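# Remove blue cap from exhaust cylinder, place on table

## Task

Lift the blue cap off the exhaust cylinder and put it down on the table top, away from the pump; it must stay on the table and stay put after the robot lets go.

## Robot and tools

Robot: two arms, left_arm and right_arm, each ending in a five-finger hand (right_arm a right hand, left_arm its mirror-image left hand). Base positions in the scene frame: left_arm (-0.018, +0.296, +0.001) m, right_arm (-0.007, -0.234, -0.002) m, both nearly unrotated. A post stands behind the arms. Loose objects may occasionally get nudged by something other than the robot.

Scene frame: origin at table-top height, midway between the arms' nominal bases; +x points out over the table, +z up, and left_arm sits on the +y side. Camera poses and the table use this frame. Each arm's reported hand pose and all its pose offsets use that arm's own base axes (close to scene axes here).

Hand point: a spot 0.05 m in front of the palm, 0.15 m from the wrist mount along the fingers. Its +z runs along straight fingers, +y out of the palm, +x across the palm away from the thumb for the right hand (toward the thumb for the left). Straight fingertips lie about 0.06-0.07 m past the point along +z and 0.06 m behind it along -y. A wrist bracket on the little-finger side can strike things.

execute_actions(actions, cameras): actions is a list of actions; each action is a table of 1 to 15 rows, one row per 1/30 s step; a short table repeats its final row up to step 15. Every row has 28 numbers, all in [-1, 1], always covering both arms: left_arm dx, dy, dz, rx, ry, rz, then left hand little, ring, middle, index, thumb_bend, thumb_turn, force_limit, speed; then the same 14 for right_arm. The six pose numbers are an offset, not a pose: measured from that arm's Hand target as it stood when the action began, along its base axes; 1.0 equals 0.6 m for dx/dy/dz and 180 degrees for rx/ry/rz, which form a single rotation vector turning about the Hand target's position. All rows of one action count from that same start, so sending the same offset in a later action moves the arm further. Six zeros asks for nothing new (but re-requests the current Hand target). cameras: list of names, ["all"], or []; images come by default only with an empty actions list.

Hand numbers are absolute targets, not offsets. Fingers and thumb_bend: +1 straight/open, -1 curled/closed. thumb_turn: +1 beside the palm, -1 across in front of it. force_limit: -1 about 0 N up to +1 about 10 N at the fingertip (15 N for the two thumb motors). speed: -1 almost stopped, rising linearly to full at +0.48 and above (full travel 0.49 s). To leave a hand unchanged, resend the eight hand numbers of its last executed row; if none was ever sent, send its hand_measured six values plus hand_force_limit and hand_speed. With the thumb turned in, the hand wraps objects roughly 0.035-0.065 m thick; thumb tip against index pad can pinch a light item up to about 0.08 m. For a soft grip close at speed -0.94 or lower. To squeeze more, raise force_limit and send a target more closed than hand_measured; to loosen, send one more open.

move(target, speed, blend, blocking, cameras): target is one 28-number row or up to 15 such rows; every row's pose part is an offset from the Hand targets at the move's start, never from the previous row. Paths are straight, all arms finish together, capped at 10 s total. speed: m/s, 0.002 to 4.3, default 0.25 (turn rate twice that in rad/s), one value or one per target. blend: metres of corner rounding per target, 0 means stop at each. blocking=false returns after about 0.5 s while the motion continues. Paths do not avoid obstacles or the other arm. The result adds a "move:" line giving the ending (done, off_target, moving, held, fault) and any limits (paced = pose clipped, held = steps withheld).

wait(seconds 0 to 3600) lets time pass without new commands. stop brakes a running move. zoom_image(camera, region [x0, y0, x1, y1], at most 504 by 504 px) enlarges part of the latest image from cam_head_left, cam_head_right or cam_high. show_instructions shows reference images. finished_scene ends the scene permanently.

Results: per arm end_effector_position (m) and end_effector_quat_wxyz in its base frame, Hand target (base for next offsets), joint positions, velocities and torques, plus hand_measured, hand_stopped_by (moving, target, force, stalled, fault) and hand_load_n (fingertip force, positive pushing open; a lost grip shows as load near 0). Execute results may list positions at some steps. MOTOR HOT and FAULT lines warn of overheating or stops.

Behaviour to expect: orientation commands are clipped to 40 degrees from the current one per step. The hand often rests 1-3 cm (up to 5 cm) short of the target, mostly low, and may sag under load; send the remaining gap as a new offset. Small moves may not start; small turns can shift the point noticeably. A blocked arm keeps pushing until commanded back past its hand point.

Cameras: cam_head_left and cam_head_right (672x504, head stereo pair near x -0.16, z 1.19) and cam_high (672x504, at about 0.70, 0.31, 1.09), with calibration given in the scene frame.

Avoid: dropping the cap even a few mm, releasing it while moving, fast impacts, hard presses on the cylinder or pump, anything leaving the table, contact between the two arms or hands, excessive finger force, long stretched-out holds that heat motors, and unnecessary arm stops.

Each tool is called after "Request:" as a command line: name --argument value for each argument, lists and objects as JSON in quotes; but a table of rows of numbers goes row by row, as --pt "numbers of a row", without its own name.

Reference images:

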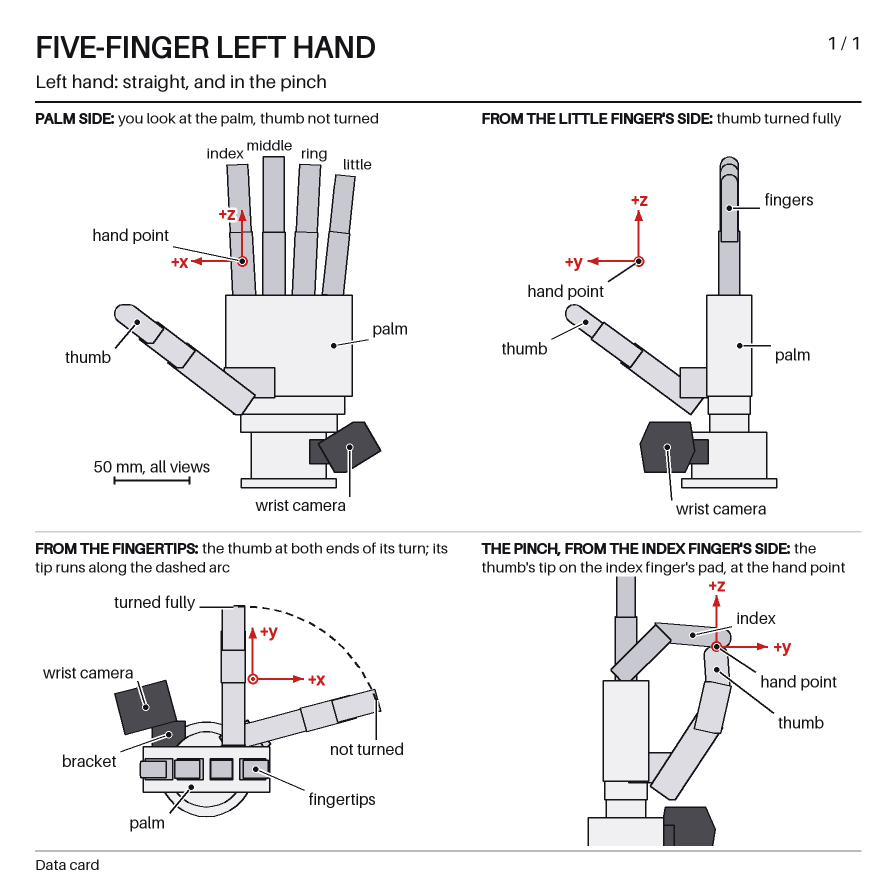

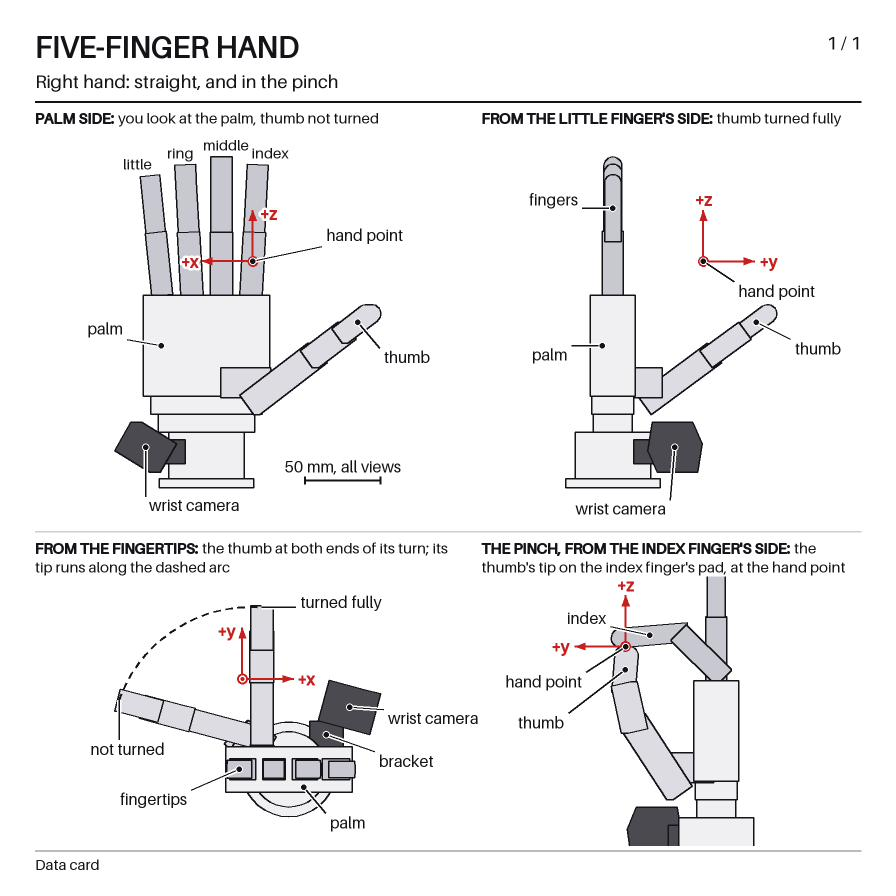

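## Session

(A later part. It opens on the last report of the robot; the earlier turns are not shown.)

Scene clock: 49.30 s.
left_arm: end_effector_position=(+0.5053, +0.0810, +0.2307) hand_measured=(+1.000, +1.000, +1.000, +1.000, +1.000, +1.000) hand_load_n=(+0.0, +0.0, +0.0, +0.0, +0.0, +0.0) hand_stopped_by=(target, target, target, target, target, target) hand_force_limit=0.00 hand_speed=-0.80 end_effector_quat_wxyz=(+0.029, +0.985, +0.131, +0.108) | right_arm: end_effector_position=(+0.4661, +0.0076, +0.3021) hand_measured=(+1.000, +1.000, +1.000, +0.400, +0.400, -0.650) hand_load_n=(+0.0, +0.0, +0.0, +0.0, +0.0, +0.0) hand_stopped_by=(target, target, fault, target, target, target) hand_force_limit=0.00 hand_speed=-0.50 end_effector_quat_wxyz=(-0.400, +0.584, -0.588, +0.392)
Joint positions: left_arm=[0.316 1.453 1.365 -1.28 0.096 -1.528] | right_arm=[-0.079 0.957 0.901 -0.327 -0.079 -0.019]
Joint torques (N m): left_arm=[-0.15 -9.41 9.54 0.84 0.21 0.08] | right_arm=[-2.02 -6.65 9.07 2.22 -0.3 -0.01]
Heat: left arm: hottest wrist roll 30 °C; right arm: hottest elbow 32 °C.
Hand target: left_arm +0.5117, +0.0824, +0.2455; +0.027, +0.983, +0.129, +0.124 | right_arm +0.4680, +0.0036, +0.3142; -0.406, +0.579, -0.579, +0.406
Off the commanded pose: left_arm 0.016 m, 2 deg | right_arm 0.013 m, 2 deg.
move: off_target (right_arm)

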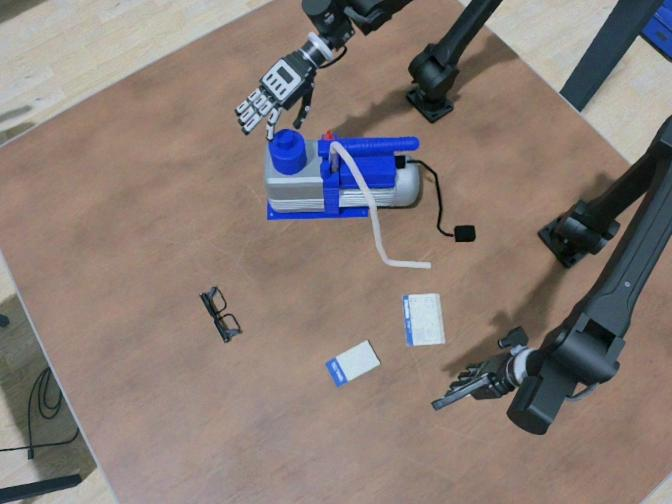

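Request:
move --target '[0,0,0,0,0,0,1,1,1,1,1,1,0,-0.8,0.0017,0,-0.0553,0,0,0,1,1,1,0.4,0.4,-0.65,0.0,-0.5]' --speed 0.06

Request:
move --target '[0,0,0,0,0,0,1,1,1,1,1,1,0,-0.8,0,0,0,0,0,0,1,1,1,-0.1,-0.1,-0.65,0.3,-0.94]'

Scene clock: 50.53 s.
left_arm: end_effector_position=(+0.5053, +0.0810, +0.2307) hand_measured=(+1.000, +1.000, +1.000, +1.000, +1.000, +1.000) hand_load_n=(+0.0, +0.5, +0.0, +0.0, +0.0, +0.0) hand_stopped_by=(target, target, target, target, target, target) hand_force_limit=0.00 hand_speed=-0.80 end_effector_quat_wxyz=(+0.029, +0.985, +0.131, +0.108) | right_arm: end_effector_position=(+0.4654, +0.0076, +0.2753) hand_measured=(+1.000, +1.000, +1.000, +0.400, +0.400, -0.650) hand_load_n=(+0.0, +0.0, +0.0, +0.0, +0.0, +0.0) hand_stopped_by=(target, target, fault, target, target, target) hand_force_limit=0.00 hand_speed=-0.50 end_effector_quat_wxyz=(-0.403, +0.582, -0.585, +0.397)
Joint positions: left_arm=[0.316 1.453 1.365 -1.28 0.096 -1.528] | right_arm=[-0.079 0.957 0.823 -0.235 -0.079 -0.019]
Joint torques (N m): left_arm=[-0.03 -9.41 9.52 0.83 0.21 0.08] | right_arm=[-1.96 -5.6 8.88 2.19 -0.3 -0.03]
Heat: left arm: hottest wrist roll 30 °C; right arm: hottest elbow 32 °C.
Hand target: left_arm +0.5117, +0.0824, +0.2455; +0.027, +0.983, +0.129, +0.124 | right_arm +0.4690, +0.0036, +0.2811; -0.406, +0.579, -0.579, +0.406
Off the commanded pose: left_arm 0.016 m, 2 deg | right_arm 0.008 m, 1 deg.
move: done

Scene clock: 52.77 s.
left_arm: end_effector_position=(+0.5053, +0.0810, +0.2307) hand_measured=(+1.000, +1.000, +1.000, +1.000, +1.000, +1.000) hand_load_n=(+0.0, +0.0, +0.0, +0.0, +0.0, +0.0) hand_stopped_by=(target, target, target, target, target, target) hand_force_limit=0.00 hand_speed=-0.80 end_effector_quat_wxyz=(+0.029, +0.985, +0.131, +0.108) | right_arm: end_effector_position=(+0.4695, +0.0071, +0.2768) hand_measured=(+1.000, +1.000, +1.000, +0.156, +0.228, -0.650) hand_load_n=(+0.0, +0.0, +0.0, +11.5, +9.5, -1.0) hand_stopped_by=(target, target, fault, force, force, target) hand_force_limit=0.30 hand_speed=-0.94 end_effector_quat_wxyz=(-0.407, +0.579, -0.582, +0.401)
Joint positions: left_arm=[0.316 1.453 1.365 -1.28 0.096 -1.528] | right_arm=[-0.079 0.965 0.823 -0.215 -0.078 -0.019]
Joint torques (N m): left_arm=[-0.15 -9.47 9.54 0.84 0.2 0.08] | right_arm=[-1.79 -6.48 8.9 1.35 -0.32 -0.02]
Heat: left arm: hottest wrist roll 30 °C; right arm: hottest elbow 32 °C.
Hand target: left_arm +0.5117, +0.0824, +0.2455; +0.027, +0.983, +0.129, +0.124 | right_arm +0.4690, +0.0036, +0.2810; -0.406, +0.579, -0.579, +0.406
Off the commanded pose: left_arm 0.016 m, 2 deg | right_arm 0.006 m, 1 deg.
move: done

Request:
move --target '[0,0,0,0,0,0,1,1,1,1,1,1,0,-0.8,0,0,0.08,0,0,0,1,1,1,-0.1,-0.1,-0.65,0.3,-0.94]' --speed 0.06 --cameras '["cam_high","cam_head_left"]'

Request:
zoom_image --camera "cam_high" --region '[230, 70, 330, 170]'

Request:
zoom_image --camera "cam_head_left" --region '[390, 200, 470, 280]'

Scene clock: 54.10 s.
left_arm: end_effector_position=(+0.5053, +0.0810, +0.2307) hand_measured=(+1.000, +1.000, +1.000, +1.000, +1.000, +1.000) hand_load_n=(+0.0, +0.0, +0.0, +0.0, +0.0, +0.0) hand_stopped_by=(target, target, target, target, target, target) hand_force_limit=0.00 hand_speed=-0.80 end_effector_quat_wxyz=(+0.029, +0.985, +0.131, +0.108) | right_arm: end_effector_position=(+0.4680, +0.0068, +0.2807) hand_measured=(+1.000, +1.000, +1.000, +0.156, +0.228, -0.650) hand_load_n=(+0.0, +0.0, +0.0, +15.5, +6.0, -0.5) hand_stopped_by=(target, target, fault, force, force, target) hand_force_limit=0.30 hand_speed=-0.94 end_effector_quat_wxyz=(-0.388, +0.590, -0.597, +0.381)
Joint positions: left_arm=[0.316 1.453 1.365 -1.28 0.096 -1.528] | right_arm=[-0.079 0.984 0.883 -0.321 -0.076 -0.019]
Joint torques (N m): left_arm=[-0.03 -9.47 9.55 0.83 0.21 0.08] | right_arm=[-2.02 -9.05 12.81 0.47 -0.36 -0.03]
Heat: left arm: hottest wrist roll 30 °C; right arm: hottest elbow 32 °C.
Hand target: left_arm +0.5117, +0.0824, +0.2455; +0.027, +0.983, +0.129, +0.124 | right_arm +0.4689, +0.0036, +0.3290; -0.406, +0.579, -0.579, +0.406
Off the commanded pose: left_arm 0.016 m, 2 deg | right_arm 0.048 m, 4 deg.
move: off_target (right_arm)
Images, in order (width x height): cam_head_left 672x504, cam_high 672x504.

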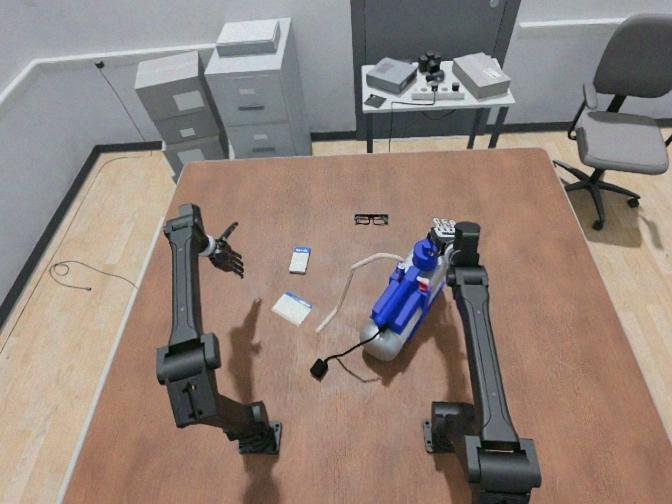

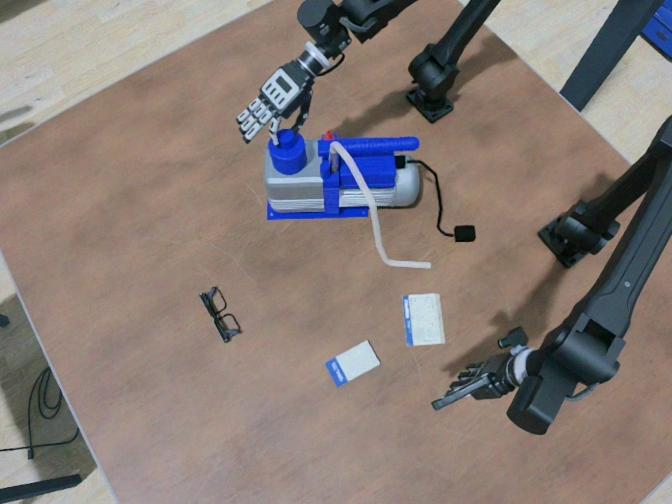

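Scaled by 5.040 from the camera's image (finer frame: 960x720).

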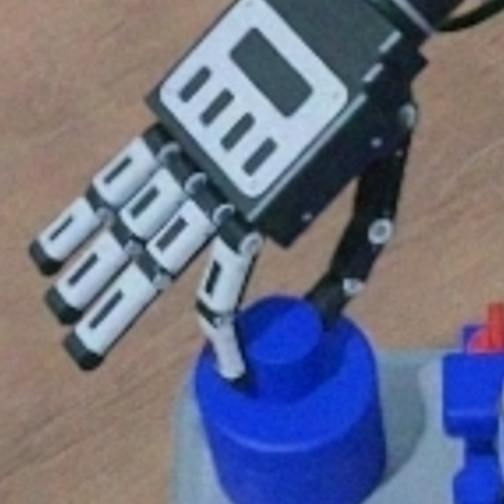

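Scaled by 6.300 from the camera's image (finer frame: 960x720).

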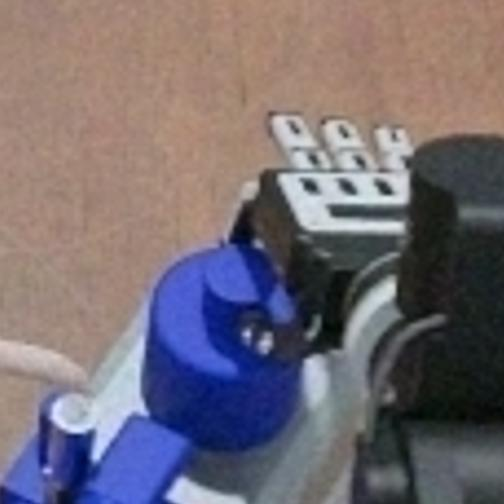

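Request:
move --target '[0,0,0,0,0,0,1,1,1,1,1,1,0,-0.8,0,0,0.05,0,0,0,1,1,1,-0.1,-0.1,-0.65,0.3,-0.94]' --speed 0.06 --cameras '["cam_high","cam_head_left"]'

Request:
zoom_image --camera "cam_high" --region '[230, 70, 330, 170]'

Scene clock: 55.50 s.
left_arm: end_effector_position=(+0.5053, +0.0810, +0.2307) hand_measured=(+1.000, +1.000, +1.000, +1.000, +1.000, +1.000) hand_load_n=(+0.0, +0.0, +0.0, +0.0, +0.0, +0.0) hand_stopped_by=(target, target, target, target, target, target) hand_force_limit=0.00 hand_speed=-0.80 end_effector_quat_wxyz=(+0.029, +0.985, +0.131, +0.108) | right_arm: end_effector_position=(+0.4676, +0.0066, +0.2842) hand_measured=(+1.000, +1.000, +1.000, +0.156, +0.228, -0.650) hand_load_n=(+0.0, +0.0, +0.0, +19.5, +7.0, -0.5) hand_stopped_by=(target, target, fault, force, force, target) hand_force_limit=0.30 hand_speed=-0.94 end_effector_quat_wxyz=(-0.374, +0.599, -0.607, +0.365)
Joint positions: left_arm=[0.316 1.453 1.365 -1.28 0.096 -1.528] | right_arm=[-0.079 1.004 0.933 -0.401 -0.075 -0.019]
Joint torques (N m): left_arm=[-0.09 -9.41 9.51 0.84 0.2 0.08] | right_arm=[-1.79 -10.93 14.56 0.64 -0.38 0]
Heat: left arm: hottest wrist roll 30 °C; right arm: hottest elbow 33 °C.
Hand target: left_arm +0.5117, +0.0824, +0.2455; +0.027, +0.983, +0.129, +0.124 | right_arm +0.4690, +0.0037, +0.3589; -0.406, +0.579, -0.579, +0.406
Off the commanded pose: left_arm 0.016 m, 2 deg | right_arm 0.075 m, 7 deg.
move: off_target (right_arm)
Images, in order (width x height): cam_head_left 672x504, cam_high 672x504.

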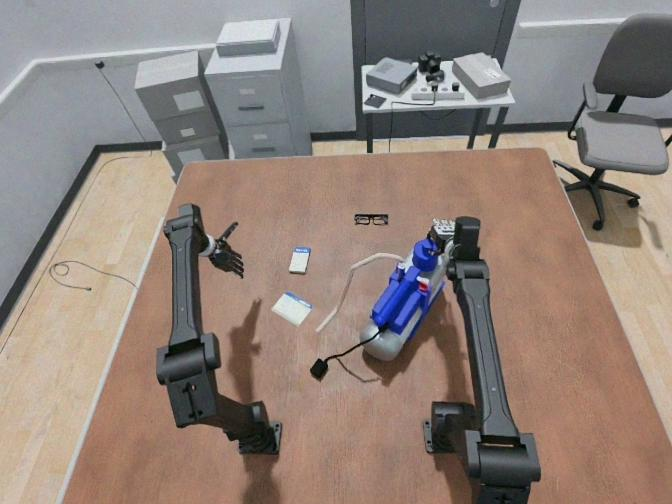

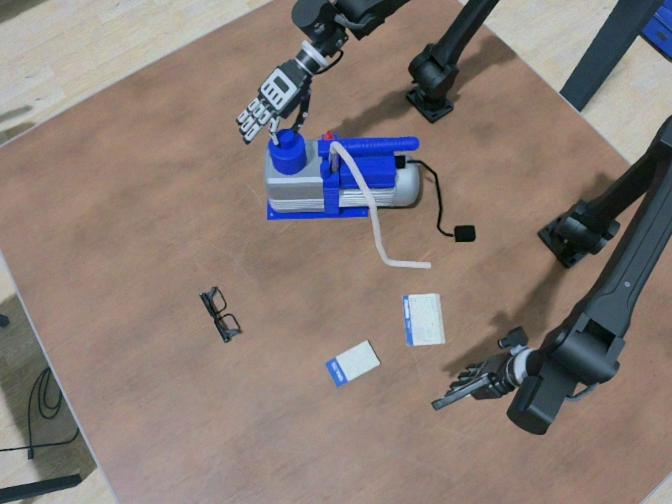

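Scaled by 5.040 from the camera's image (finer frame: 960x720).

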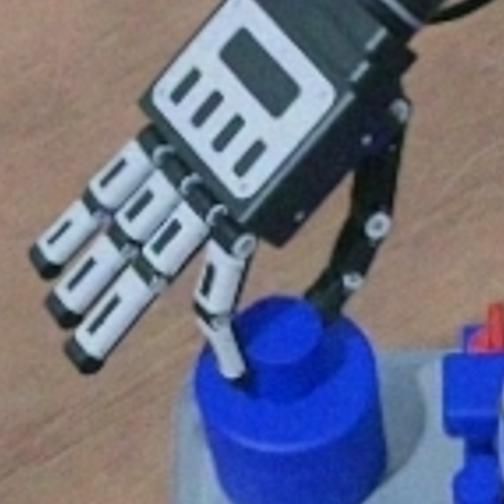

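Request:
move --target '[0,0,0,0,0,0,1,1,1,1,1,1,0,-0.8,0,0,-0.12,0,0,0,1,1,1,-0.1,-0.1,-0.65,0.3,-0.94]' --speed 0.08

Scene clock: 57.20 s.
left_arm: end_effector_position=(+0.5053, +0.0810, +0.2307) hand_measured=(+1.000, +1.000, +1.000, +1.000, +1.000, +1.000) hand_load_n=(+0.0, +0.0, +0.0, +0.0, +0.0, +0.0) hand_stopped_by=(target, target, target, target, target, target) hand_force_limit=0.00 hand_speed=-0.80 end_effector_quat_wxyz=(+0.029, +0.985, +0.131, +0.108) | right_arm: end_effector_position=(+0.4691, +0.0069, +0.2781) hand_measured=(+1.000, +1.000, +1.000, +0.156, +0.228, -0.650) hand_load_n=(+0.0, +0.0, +0.0, +12.0, +4.5, +0.0) hand_stopped_by=(target, target, fault, force, force, target) hand_force_limit=0.30 hand_speed=-0.94 end_effector_quat_wxyz=(-0.400, +0.584, -0.586, +0.395)
Joint positions: left_arm=[0.316 1.453 1.365 -1.28 0.096 -1.528] | right_arm=[-0.079 0.971 0.843 -0.25 -0.078 -0.022]
Joint torques (N m): left_arm=[-0.15 -9.41 9.52 0.83 0.2 0.08] | right_arm=[-1.85 -6.89 8.43 2.18 -0.31 0]
Heat: left arm: hottest wrist roll 30 °C; right arm: hottest elbow 33 °C.
Hand target: left_arm +0.5117, +0.0824, +0.2455; +0.027, +0.983, +0.129, +0.124 | right_arm +0.4690, +0.0036, +0.2870; -0.406, +0.579, -0.579, +0.406
Off the commanded pose: left_arm 0.016 m, 2 deg | right_arm 0.009 m, 2 deg.
move: done

Request:
move --pt "0 0 0 0 0 0 1 1 1 1 1 1 0 -0.8 0.0005 -0.0038 0.002 0 0 0.0833 1 1 1 -0.1 -0.1 -0.65 0.3 -0.94" --pt "0 0 0 0 0 0 1 1 1 1 1 1 0 -0.8 0.002 -0.0075 0.004 0 0 0.1667 1 1 1 -0.1 -0.1 -0.65 0.3 -0.94" --pt "0 0 0 0 0 0 1 1 1 1 1 1 0 -0.8 0.0043 -0.0107 0.008 0 0 0.25 1 1 1 -0.1 -0.1 -0.65 0.3 -0.94" --speed 0.1 --blend 0.01 --cameras '["cam_high","cam_head_left"]'

Request:
zoom_image --camera "cam_high" --region '[262, 120, 312, 180]'

Request:
zoom_image --camera "cam_head_left" --region '[390, 200, 470, 280]'

Scene clock: 62.10 s.
left_arm: end_effector_position=(+0.5053, +0.0810, +0.2307) hand_measured=(+1.000, +1.000, +1.000, +1.000, +1.000, +1.000) hand_load_n=(+0.0, +0.0, +0.0, +0.0, +0.0, +0.0) hand_stopped_by=(target, target, target, target, target, target) hand_force_limit=0.00 hand_speed=-0.80 end_effector_quat_wxyz=(+0.029, +0.985, +0.131, +0.108) | right_arm: end_effector_position=(+0.4755, +0.0031, +0.2731) hand_measured=(+1.000, +1.000, +1.000, +0.156, +0.228, -0.650) hand_load_n=(-0.5, -0.5, +0.0, +16.5, +3.5, +2.5) hand_stopped_by=(target, target, fault, force, force, target) hand_force_limit=0.30 hand_speed=-0.94 end_effector_quat_wxyz=(-0.524, +0.761, -0.315, +0.216)
Joint positions: left_arm=[0.316 1.453 1.365 -1.28 0.096 -1.528] | right_arm=[-0.33 1.269 1.097 -0.543 -0.997 -0.628]
Joint torques (N m): left_arm=[-0.15 -9.41 9.52 0.83 0.2 0.09] | right_arm=[-2.9 -10.46 9.99 -0.4 -1.41 0.08]
Heat: left arm: hottest wrist roll 30 °C; right arm: hottest elbow 33 °C.
Hand target: left_arm +0.5117, +0.0824, +0.2455; +0.027, +0.983, +0.129, +0.124 | right_arm +0.4715, -0.0027, +0.2916; -0.530, +0.757, -0.314, +0.219
Off the commanded pose: left_arm 0.016 m, 2 deg | right_arm 0.020 m, 1 deg.
move: off_target (right_arm)
Images, in order (width x height): cam_head_left 672x504, cam_high 672x504.

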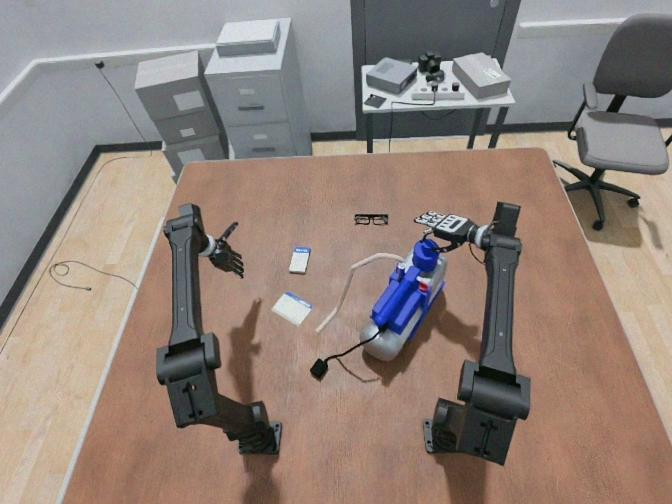

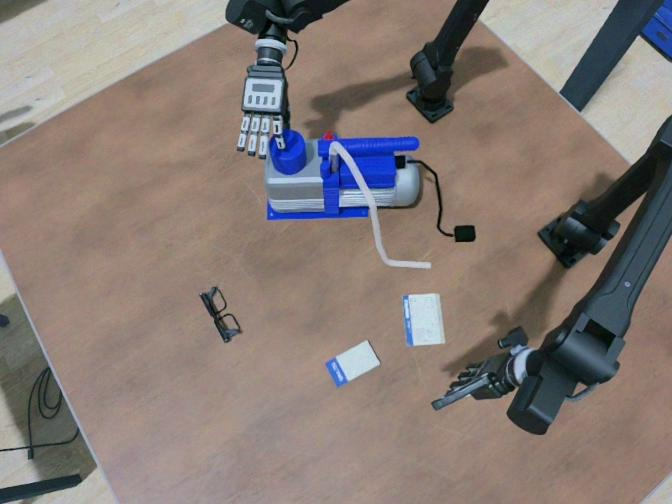

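Scaled by 8.400 from the camera's image (finer frame: 960x720).

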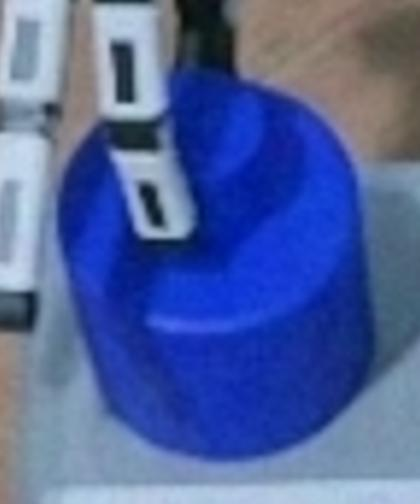

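Scaled by 6.300 from the camera's image (finer frame: 960x720).

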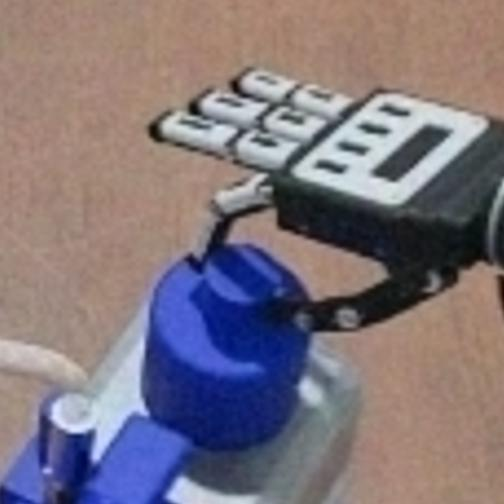

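Request:
move --pt "0 0 0 0 0 0 1 1 1 1 1 1 0 -0.8 0 0 0 0 0 0 1 1 1 0.4 0.4 -0.65 0.3 -0.6" --pt "0 0 0 0 0 0 1 1 1 1 1 1 0 -0.8 0 0 0.09 0 0 0 1 1 1 0.4 0.4 -0.65 0.3 -0.6" --pt "0 0 0 0 0 0 1 1 1 1 1 1 0 -0.8 -0.0025 0.0337 0.09 0 0 -0.472 1 1 1 0.4 0.4 -0.65 0.3 -0.6" --pt "0 0 0 0 0 0 1 1 1 1 1 1 0 -0.8 -0.0025 0.0337 0.035 0 0 -0.472 1 1 1 0.4 0.4 -0.65 0.3 -0.6" --speed '[0.1,0.15,0.3,0.1]' --blend '[0,0.01,0.01,0]' --cameras '["cam_high","cam_head_left"]'

Request:
zoom_image --camera "cam_high" --region '[230, 70, 330, 170]'

Request:
zoom_image --camera "cam_head_left" --region '[390, 200, 470, 280]'

Scene clock: 66.93 s.
left_arm: end_effector_position=(+0.5053, +0.0810, +0.2307) hand_measured=(+1.000, +1.000, +1.000, +1.000, +1.000, +1.000) hand_load_n=(+0.0, +0.0, +0.0, +0.0, +0.0, +0.0) hand_stopped_by=(target, target, target, target, target, target) hand_force_limit=0.00 hand_speed=-0.80 end_effector_quat_wxyz=(+0.029, +0.985, +0.131, +0.108) | right_arm: end_effector_position=(+0.4652, +0.0133, +0.3112) hand_measured=(+1.000, +1.000, +1.000, +0.400, +0.400, -0.650) hand_load_n=(+0.0, +0.0, +0.0, +0.0, +0.0, +0.0) hand_stopped_by=(target, target, fault, target, target, target) hand_force_limit=0.30 hand_speed=-0.60 end_effector_quat_wxyz=(+0.235, -0.351, +0.742, -0.520)
Joint positions: left_arm=[0.316 1.453 1.365 -1.28 0.096 -1.528] | right_arm=[0.287 1.055 1.012 -0.553 0.902 0.471]
Joint torques (N m): left_arm=[-0.09 -9.47 9.52 0.83 0.2 0.08] | right_arm=[-1.08 -6.01 8.53 1.8 0.22 0.14]
Heat: left arm: hottest wrist roll 30 °C; right arm: hottest elbow 33 °C.
Hand target: left_arm +0.5117, +0.0824, +0.2455; +0.027, +0.983, +0.129, +0.124 | right_arm +0.4700, +0.0173, +0.3125; +0.243, -0.346, +0.742, -0.520
Off the commanded pose: left_arm 0.016 m, 2 deg | right_arm 0.006 m, 1 deg.
move: done
Images, in order (width x height): cam_head_left 672x504, cam_high 672x504.

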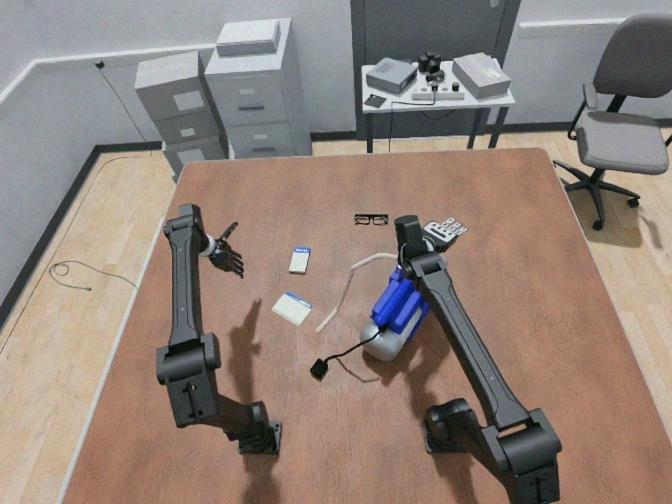

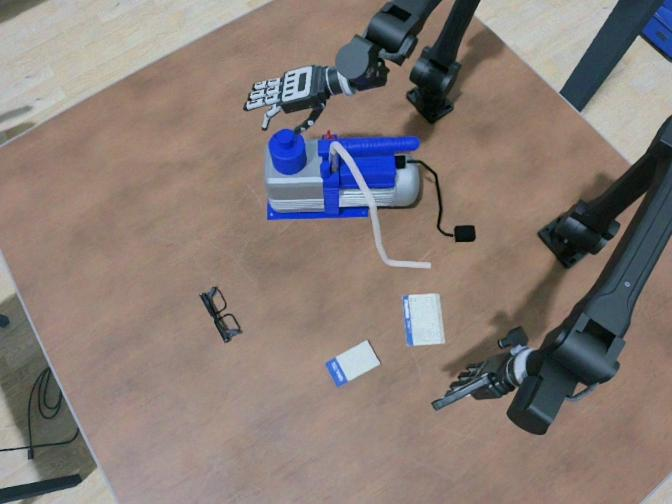

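Scaled by 5.040 from the camera's image (finer frame: 960x720).

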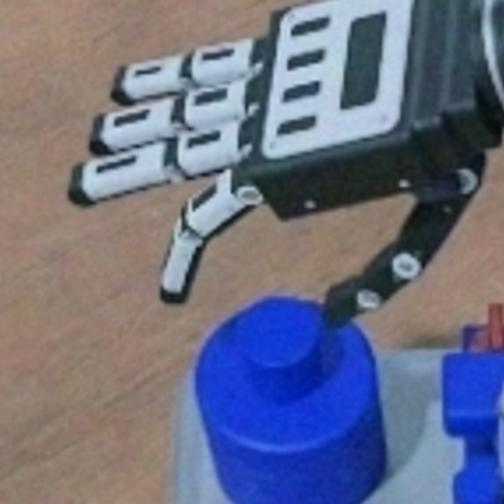

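Scaled by 6.300 from the camera's image (finer frame: 960x720).

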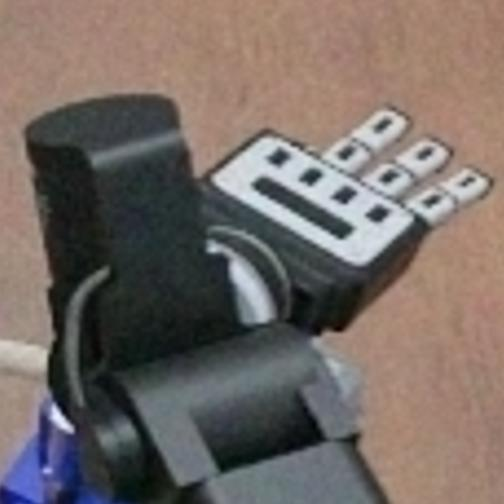

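Request:
move --target '[0,0,0,0,0,0,1,1,1,1,1,1,0,-0.8,-0.0105,0.0072,-0.03,0,0,0,1,1,1,0.4,0.4,-0.65,0.3,-0.6]' --speed 0.08 --cameras '["cam_high","cam_head_left"]'

Request:
zoom_image --camera "cam_high" --region '[230, 70, 330, 170]'

Scene clock: 68.17 s.
left_arm: end_effector_position=(+0.5053, +0.0810, +0.2307) hand_measured=(+1.000, +1.000, +1.000, +1.000, +1.000, +1.000) hand_load_n=(+0.0, +0.0, +0.0, +0.0, +0.0, +0.0) hand_stopped_by=(target, target, target, target, target, target) hand_force_limit=0.00 hand_speed=-0.80 end_effector_quat_wxyz=(+0.029, +0.985, +0.131, +0.108) | right_arm: end_effector_position=(+0.4598, +0.0170, +0.2879) hand_measured=(+1.000, +1.000, +1.000, +0.400, +0.400, -0.650) hand_load_n=(+0.0, +0.0, +0.0, +0.0, +0.0, +0.0) hand_stopped_by=(target, target, fault, target, target, target) hand_force_limit=0.30 hand_speed=-0.60 end_effector_quat_wxyz=(+0.230, -0.353, +0.743, -0.520)
Joint positions: left_arm=[0.316 1.453 1.365 -1.28 0.096 -1.528] | right_arm=[0.303 1.055 0.958 -0.524 0.917 0.488]
Joint torques (N m): left_arm=[-0.03 -9.47 9.54 0.84 0.2 0.08] | right_arm=[-0.79 -6.48 8.81 1.74 0.23 0.17]
Heat: left arm: hottest wrist roll 30 °C; right arm: hottest elbow 33 °C.
Hand target: left_arm +0.5117, +0.0824, +0.2455; +0.027, +0.983, +0.129, +0.124 | right_arm +0.4638, +0.0217, +0.2946; +0.243, -0.346, +0.742, -0.520
Off the commanded pose: left_arm 0.016 m, 2 deg | right_arm 0.009 m, 2 deg.
move: done
Images, in order (width x height): cam_head_left 672x504, cam_high 672x504.

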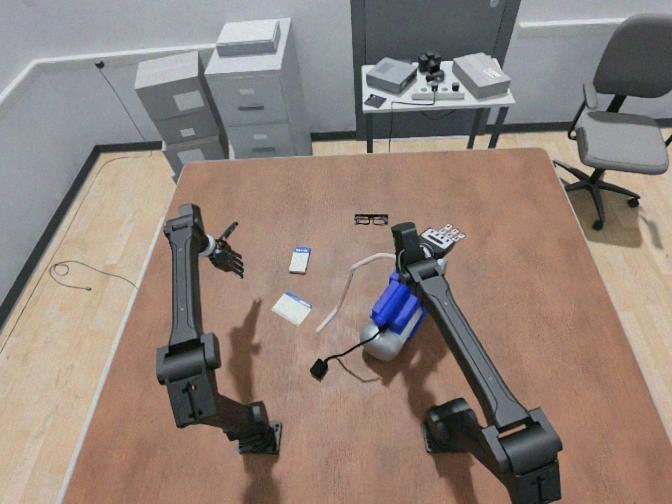

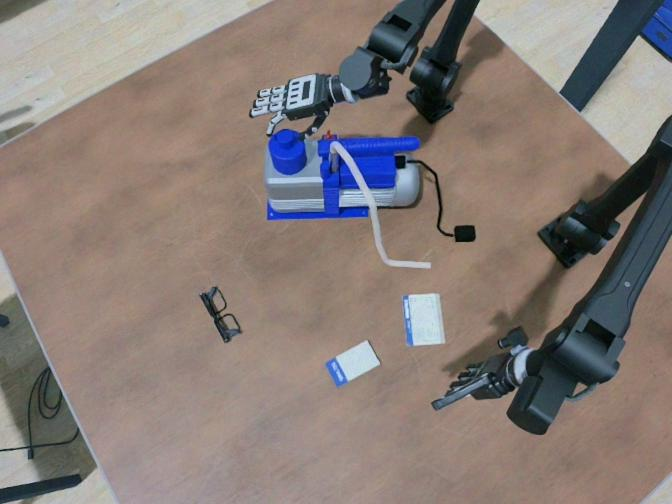

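Scaled by 5.040 from the camera's image (finer frame: 960x720).

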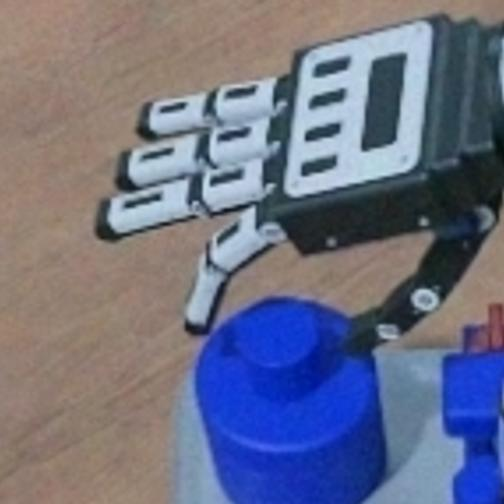

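Request:
move --target '[0,0,0,0,0,0,1,1,1,1,1,1,0,-0.8,-0.001,0.0045,-0.02,0,0,0,1,1,1,0.4,0.4,-0.65,0.3,-0.6]' --speed 0.06 --cameras '["cam_high","cam_head_left"]'

Request:
zoom_image --camera "cam_high" --region '[230, 70, 330, 170]'

Scene clock: 69.03 s.
left_arm: end_effector_position=(+0.5053, +0.0810, +0.2307) hand_measured=(+1.000, +1.000, +1.000, +1.000, +1.000, +1.000) hand_load_n=(+0.0, +0.0, +0.0, +0.0, +0.0, +0.0) hand_stopped_by=(target, target, target, target, target, target) hand_force_limit=0.00 hand_speed=-0.80 end_effector_quat_wxyz=(+0.029, +0.985, +0.131, +0.108) | right_arm: end_effector_position=(+0.4589, +0.0192, +0.2791) hand_measured=(+1.000, +1.000, +1.000, +0.400, +0.400, -0.650) hand_load_n=(+0.0, +0.0, +0.0, +0.0, +0.0, +0.0) hand_stopped_by=(target, target, fault, target, target, target) hand_force_limit=0.30 hand_speed=-0.60 end_effector_quat_wxyz=(+0.233, -0.351, +0.743, -0.520)
Joint positions: left_arm=[0.316 1.453 1.365 -1.28 0.096 -1.528] | right_arm=[0.31 1.055 0.933 -0.497 0.923 0.496]
Joint torques (N m): left_arm=[-0.03 -9.47 9.54 0.84 0.2 0.08] | right_arm=[-0.97 -6.18 8.57 1.78 0.23 0.17]
Heat: left arm: hottest wrist roll 30 °C; right arm: hottest elbow 33 °C.
Hand target: left_arm +0.5117, +0.0824, +0.2455; +0.027, +0.983, +0.129, +0.124 | right_arm +0.4632, +0.0244, +0.2827; +0.243, -0.346, +0.742, -0.520
Off the commanded pose: left_arm 0.016 m, 2 deg | right_arm 0.008 m, 1 deg.
move: done
Images, in order (width x height): cam_head_left 672x504, cam_high 672x504.

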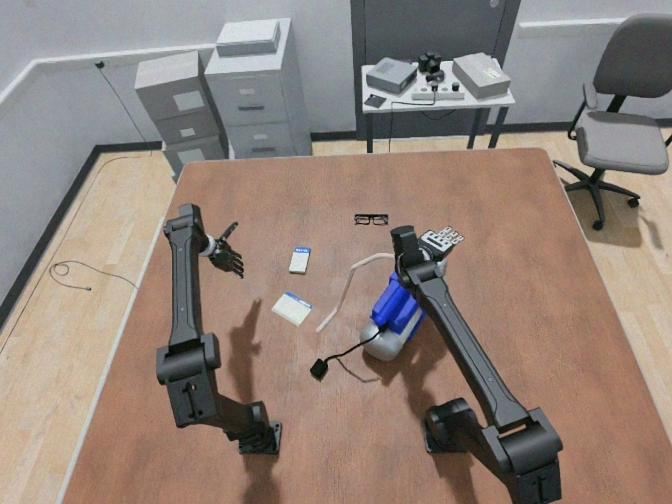

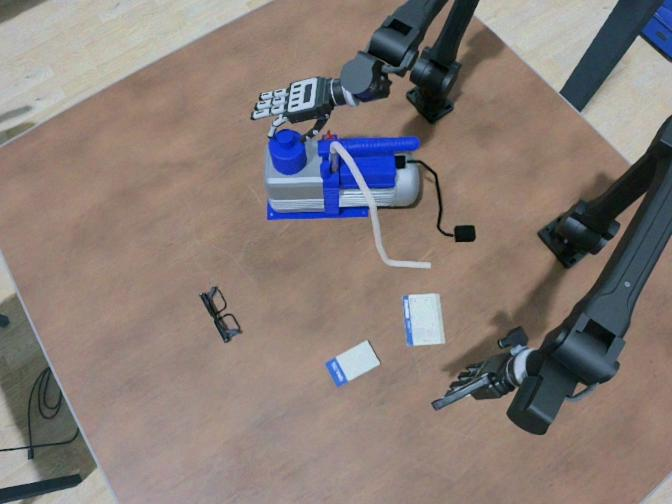

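Scaled by 5.040 from the camera's image (finer frame: 960x720).

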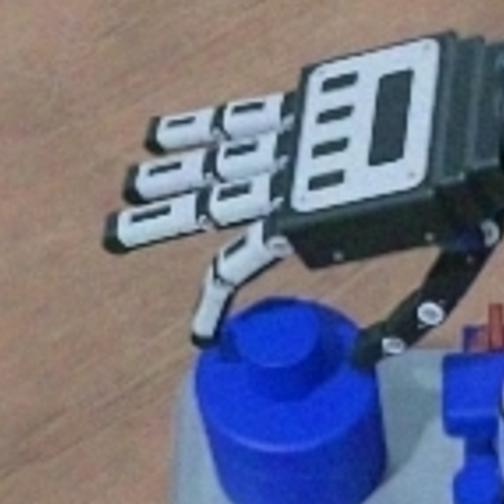

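Request:
move --target '[0,0,0,0,0,0,1,1,1,1,1,1,0,-0.8,0,0,-0.006,0,0,0,1,1,1,0.4,0.4,-0.65,0.3,-0.6]' --speed 0.06

Request:
move --target '[0,0,0,0,0,0,1,1,1,1,1,1,0,-0.8,0,0,0,0,0,0,1,1,1,-0.1,-0.1,-0.65,0.2,-0.94]' --cameras '["cam_high","cam_head_left"]'

Request:
zoom_image --camera "cam_high" --region '[230, 70, 330, 170]'

Scene clock: 69.73 s.
left_arm: end_effector_position=(+0.5053, +0.0810, +0.2307) hand_measured=(+1.000, +1.000, +1.000, +1.000, +1.000, +1.000) hand_load_n=(+0.0, +0.0, +0.0, +0.0, +0.0, +0.0) hand_stopped_by=(target, target, target, target, target, target) hand_force_limit=0.00 hand_speed=-0.80 end_effector_quat_wxyz=(+0.029, +0.985, +0.131, +0.108) | right_arm: end_effector_position=(+0.4590, +0.0193, +0.2770) hand_measured=(+1.000, +1.000, +1.000, +0.400, +0.400, -0.650) hand_load_n=(+0.0, +0.0, +0.0, +0.0, +0.0, +0.0) hand_stopped_by=(target, target, fault, target, target, target) hand_force_limit=0.30 hand_speed=-0.60 end_effector_quat_wxyz=(+0.234, -0.350, +0.743, -0.521)
Joint positions: left_arm=[0.316 1.453 1.365 -1.28 0.096 -1.528] | right_arm=[0.31 1.055 0.926 -0.487 0.923 0.496]
Joint torques (N m): left_arm=[-0.09 -9.47 9.55 0.84 0.21 0.08] | right_arm=[-0.67 -6.07 8.32 1.61 0.22 0.17]
Heat: left arm: hottest wrist roll 30 °C; right arm: hottest elbow 33 °C.
Hand target: left_arm +0.5117, +0.0824, +0.2455; +0.027, +0.983, +0.129, +0.124 | right_arm +0.4631, +0.0244, +0.2790; +0.243, -0.346, +0.742, -0.520
Off the commanded pose: left_arm 0.016 m, 2 deg | right_arm 0.007 m, 1 deg.
move: done

Scene clock: 72.40 s.
left_arm: end_effector_position=(+0.5053, +0.0810, +0.2307) hand_measured=(+1.000, +1.000, +1.000, +1.000, +1.000, +1.000) hand_load_n=(+0.0, +0.0, +0.0, +0.0, +0.0, +0.0) hand_stopped_by=(target, target, target, target, target, target) hand_force_limit=0.00 hand_speed=-0.80 end_effector_quat_wxyz=(+0.029, +0.985, +0.131, +0.108) | right_arm: end_effector_position=(+0.4629, +0.0177, +0.2783) hand_measured=(+1.000, +1.000, +1.000, +0.184, +0.192, -0.650) hand_load_n=(+0.0, +0.0, +0.0, +11.5, +8.5, -1.0) hand_stopped_by=(target, target, fault, force, force, target) hand_force_limit=0.20 hand_speed=-0.94 end_effector_quat_wxyz=(+0.239, -0.339, +0.745, -0.523)
Joint positions: left_arm=[0.316 1.453 1.365 -1.28 0.096 -1.528] | right_arm=[0.307 1.061 0.926 -0.47 0.932 0.507]
Joint torques (N m): left_arm=[-0.15 -9.52 9.55 0.84 0.2 0.08] | right_arm=[-0.62 -6.89 8.39 1.1 -0.08 0.06]
Heat: left arm: hottest wrist roll 30 °C; right arm: hottest elbow 33 °C.
Hand target: left_arm +0.5117, +0.0824, +0.2455; +0.027, +0.983, +0.129, +0.124 | right_arm +0.4632, +0.0245, +0.2792; +0.243, -0.346, +0.742, -0.520
Off the commanded pose: left_arm 0.016 m, 2 deg | right_arm 0.007 m, 1 deg.
move: done
Images, in order (width x height): cam_head_left 672x504, cam_high 672x504.

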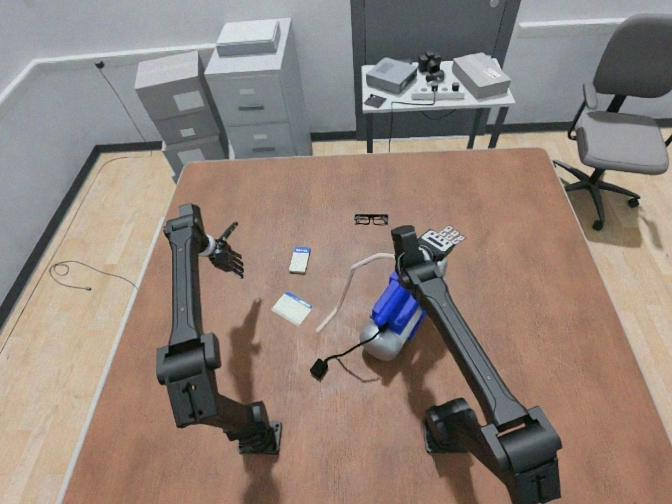

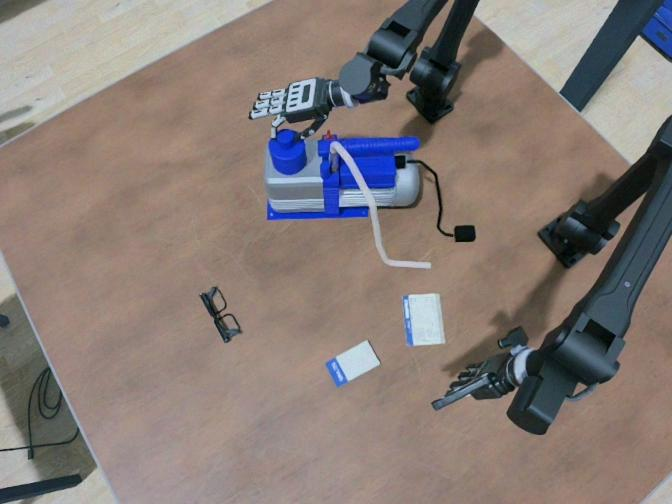

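Scaled by 5.040 from the camera's image (finer frame: 960x720).

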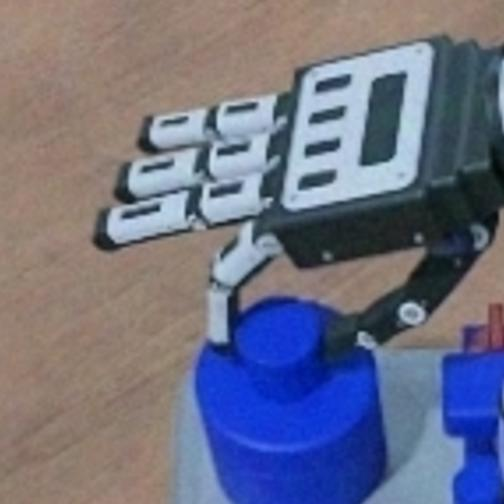

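Request:
move --pt "0 0 0 0 0 0 1 1 1 1 1 1 0 -0.8 0.0057 -0.0183 0.005 0 0 0.111 1 1 1 -0.1 -0.1 -0.65 0.2 -0.94" --pt "0 0 0 0 0 0 1 1 1 1 1 1 0 -0.8 0.0098 -0.0325 0.01 0 0 0.222 1 1 1 -0.1 -0.1 -0.65 0.2 -0.94" --pt "0 0 0 0 0 0 1 1 1 1 1 1 0 -0.8 0.014 -0.0367 0.0167 0 0 0.344 1 1 1 -0.1 -0.1 -0.65 0.2 -0.94" --speed 0.12 --blend 0.01 --cameras '["cam_high","cam_head_left"]'

Request:
zoom_image --camera "cam_high" --region '[230, 70, 330, 170]'

Scene clock: 77.83 s.
left_arm: end_effector_position=(+0.5053, +0.0810, +0.2307) hand_measured=(+1.000, +1.000, +1.000, +1.000, +1.000, +1.000) hand_load_n=(+0.0, +0.0, +0.0, +0.0, +0.0, +0.0) hand_stopped_by=(target, target, target, target, target, target) hand_force_limit=0.00 hand_speed=-0.80 end_effector_quat_wxyz=(+0.029, +0.985, +0.131, +0.108) | right_arm: end_effector_position=(+0.4713, +0.0041, +0.2749) hand_measured=(+1.000, +1.000, +1.000, +0.184, +0.194, -0.650) hand_load_n=(+0.0, +0.0, +0.0, +12.5, +7.0, -1.5) hand_stopped_by=(target, target, fault, force, force, target) hand_force_limit=0.20 hand_speed=-0.94 end_effector_quat_wxyz=(-0.473, +0.678, -0.464, +0.320)
Joint positions: left_arm=[0.316 1.453 1.365 -1.28 0.096 -1.528] | right_arm=[-0.246 1.07 0.897 -0.256 -0.577 -0.239]
Joint torques (N m): left_arm=[-0.03 -9.41 9.52 0.83 0.21 0.09] | right_arm=[-2.02 -7.41 10.52 0.25 -0.95 0.01]
Heat: left arm: hottest wrist roll 30 °C; right arm: hottest elbow 33 °C.
Hand target: left_arm +0.5117, +0.0824, +0.2455; +0.027, +0.983, +0.129, +0.124 | right_arm +0.4715, +0.0023, +0.2892; -0.476, +0.678, -0.459, +0.321
Off the commanded pose: left_arm 0.016 m, 2 deg | right_arm 0.014 m, 1 deg.
move: off_target (right_arm)
Images, in order (width x height): cam_head_left 672x504, cam_high 672x504.

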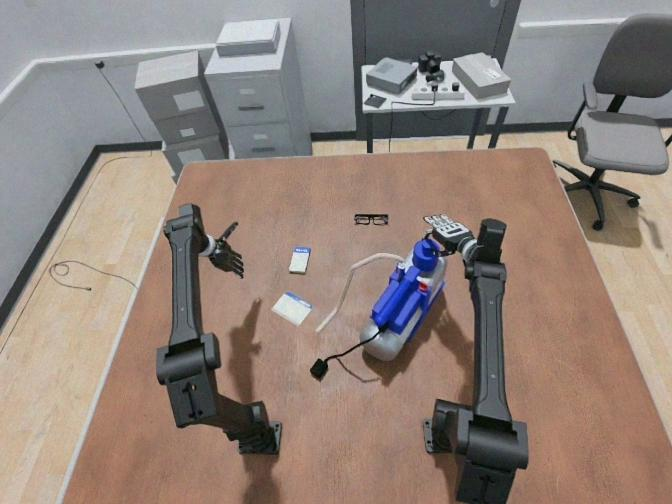

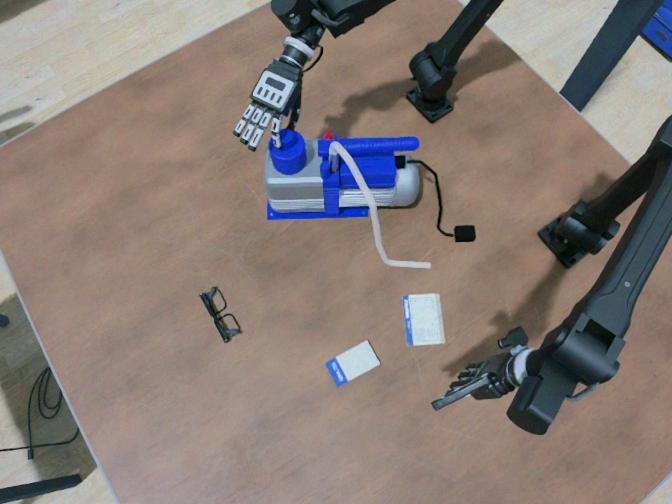

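Scaled by 5.040 from the camera's image (finer frame: 960x720).

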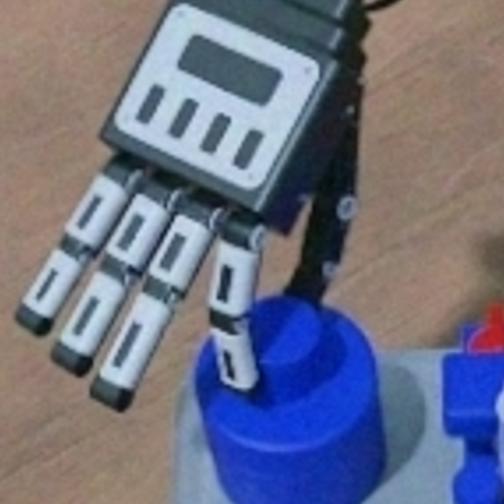

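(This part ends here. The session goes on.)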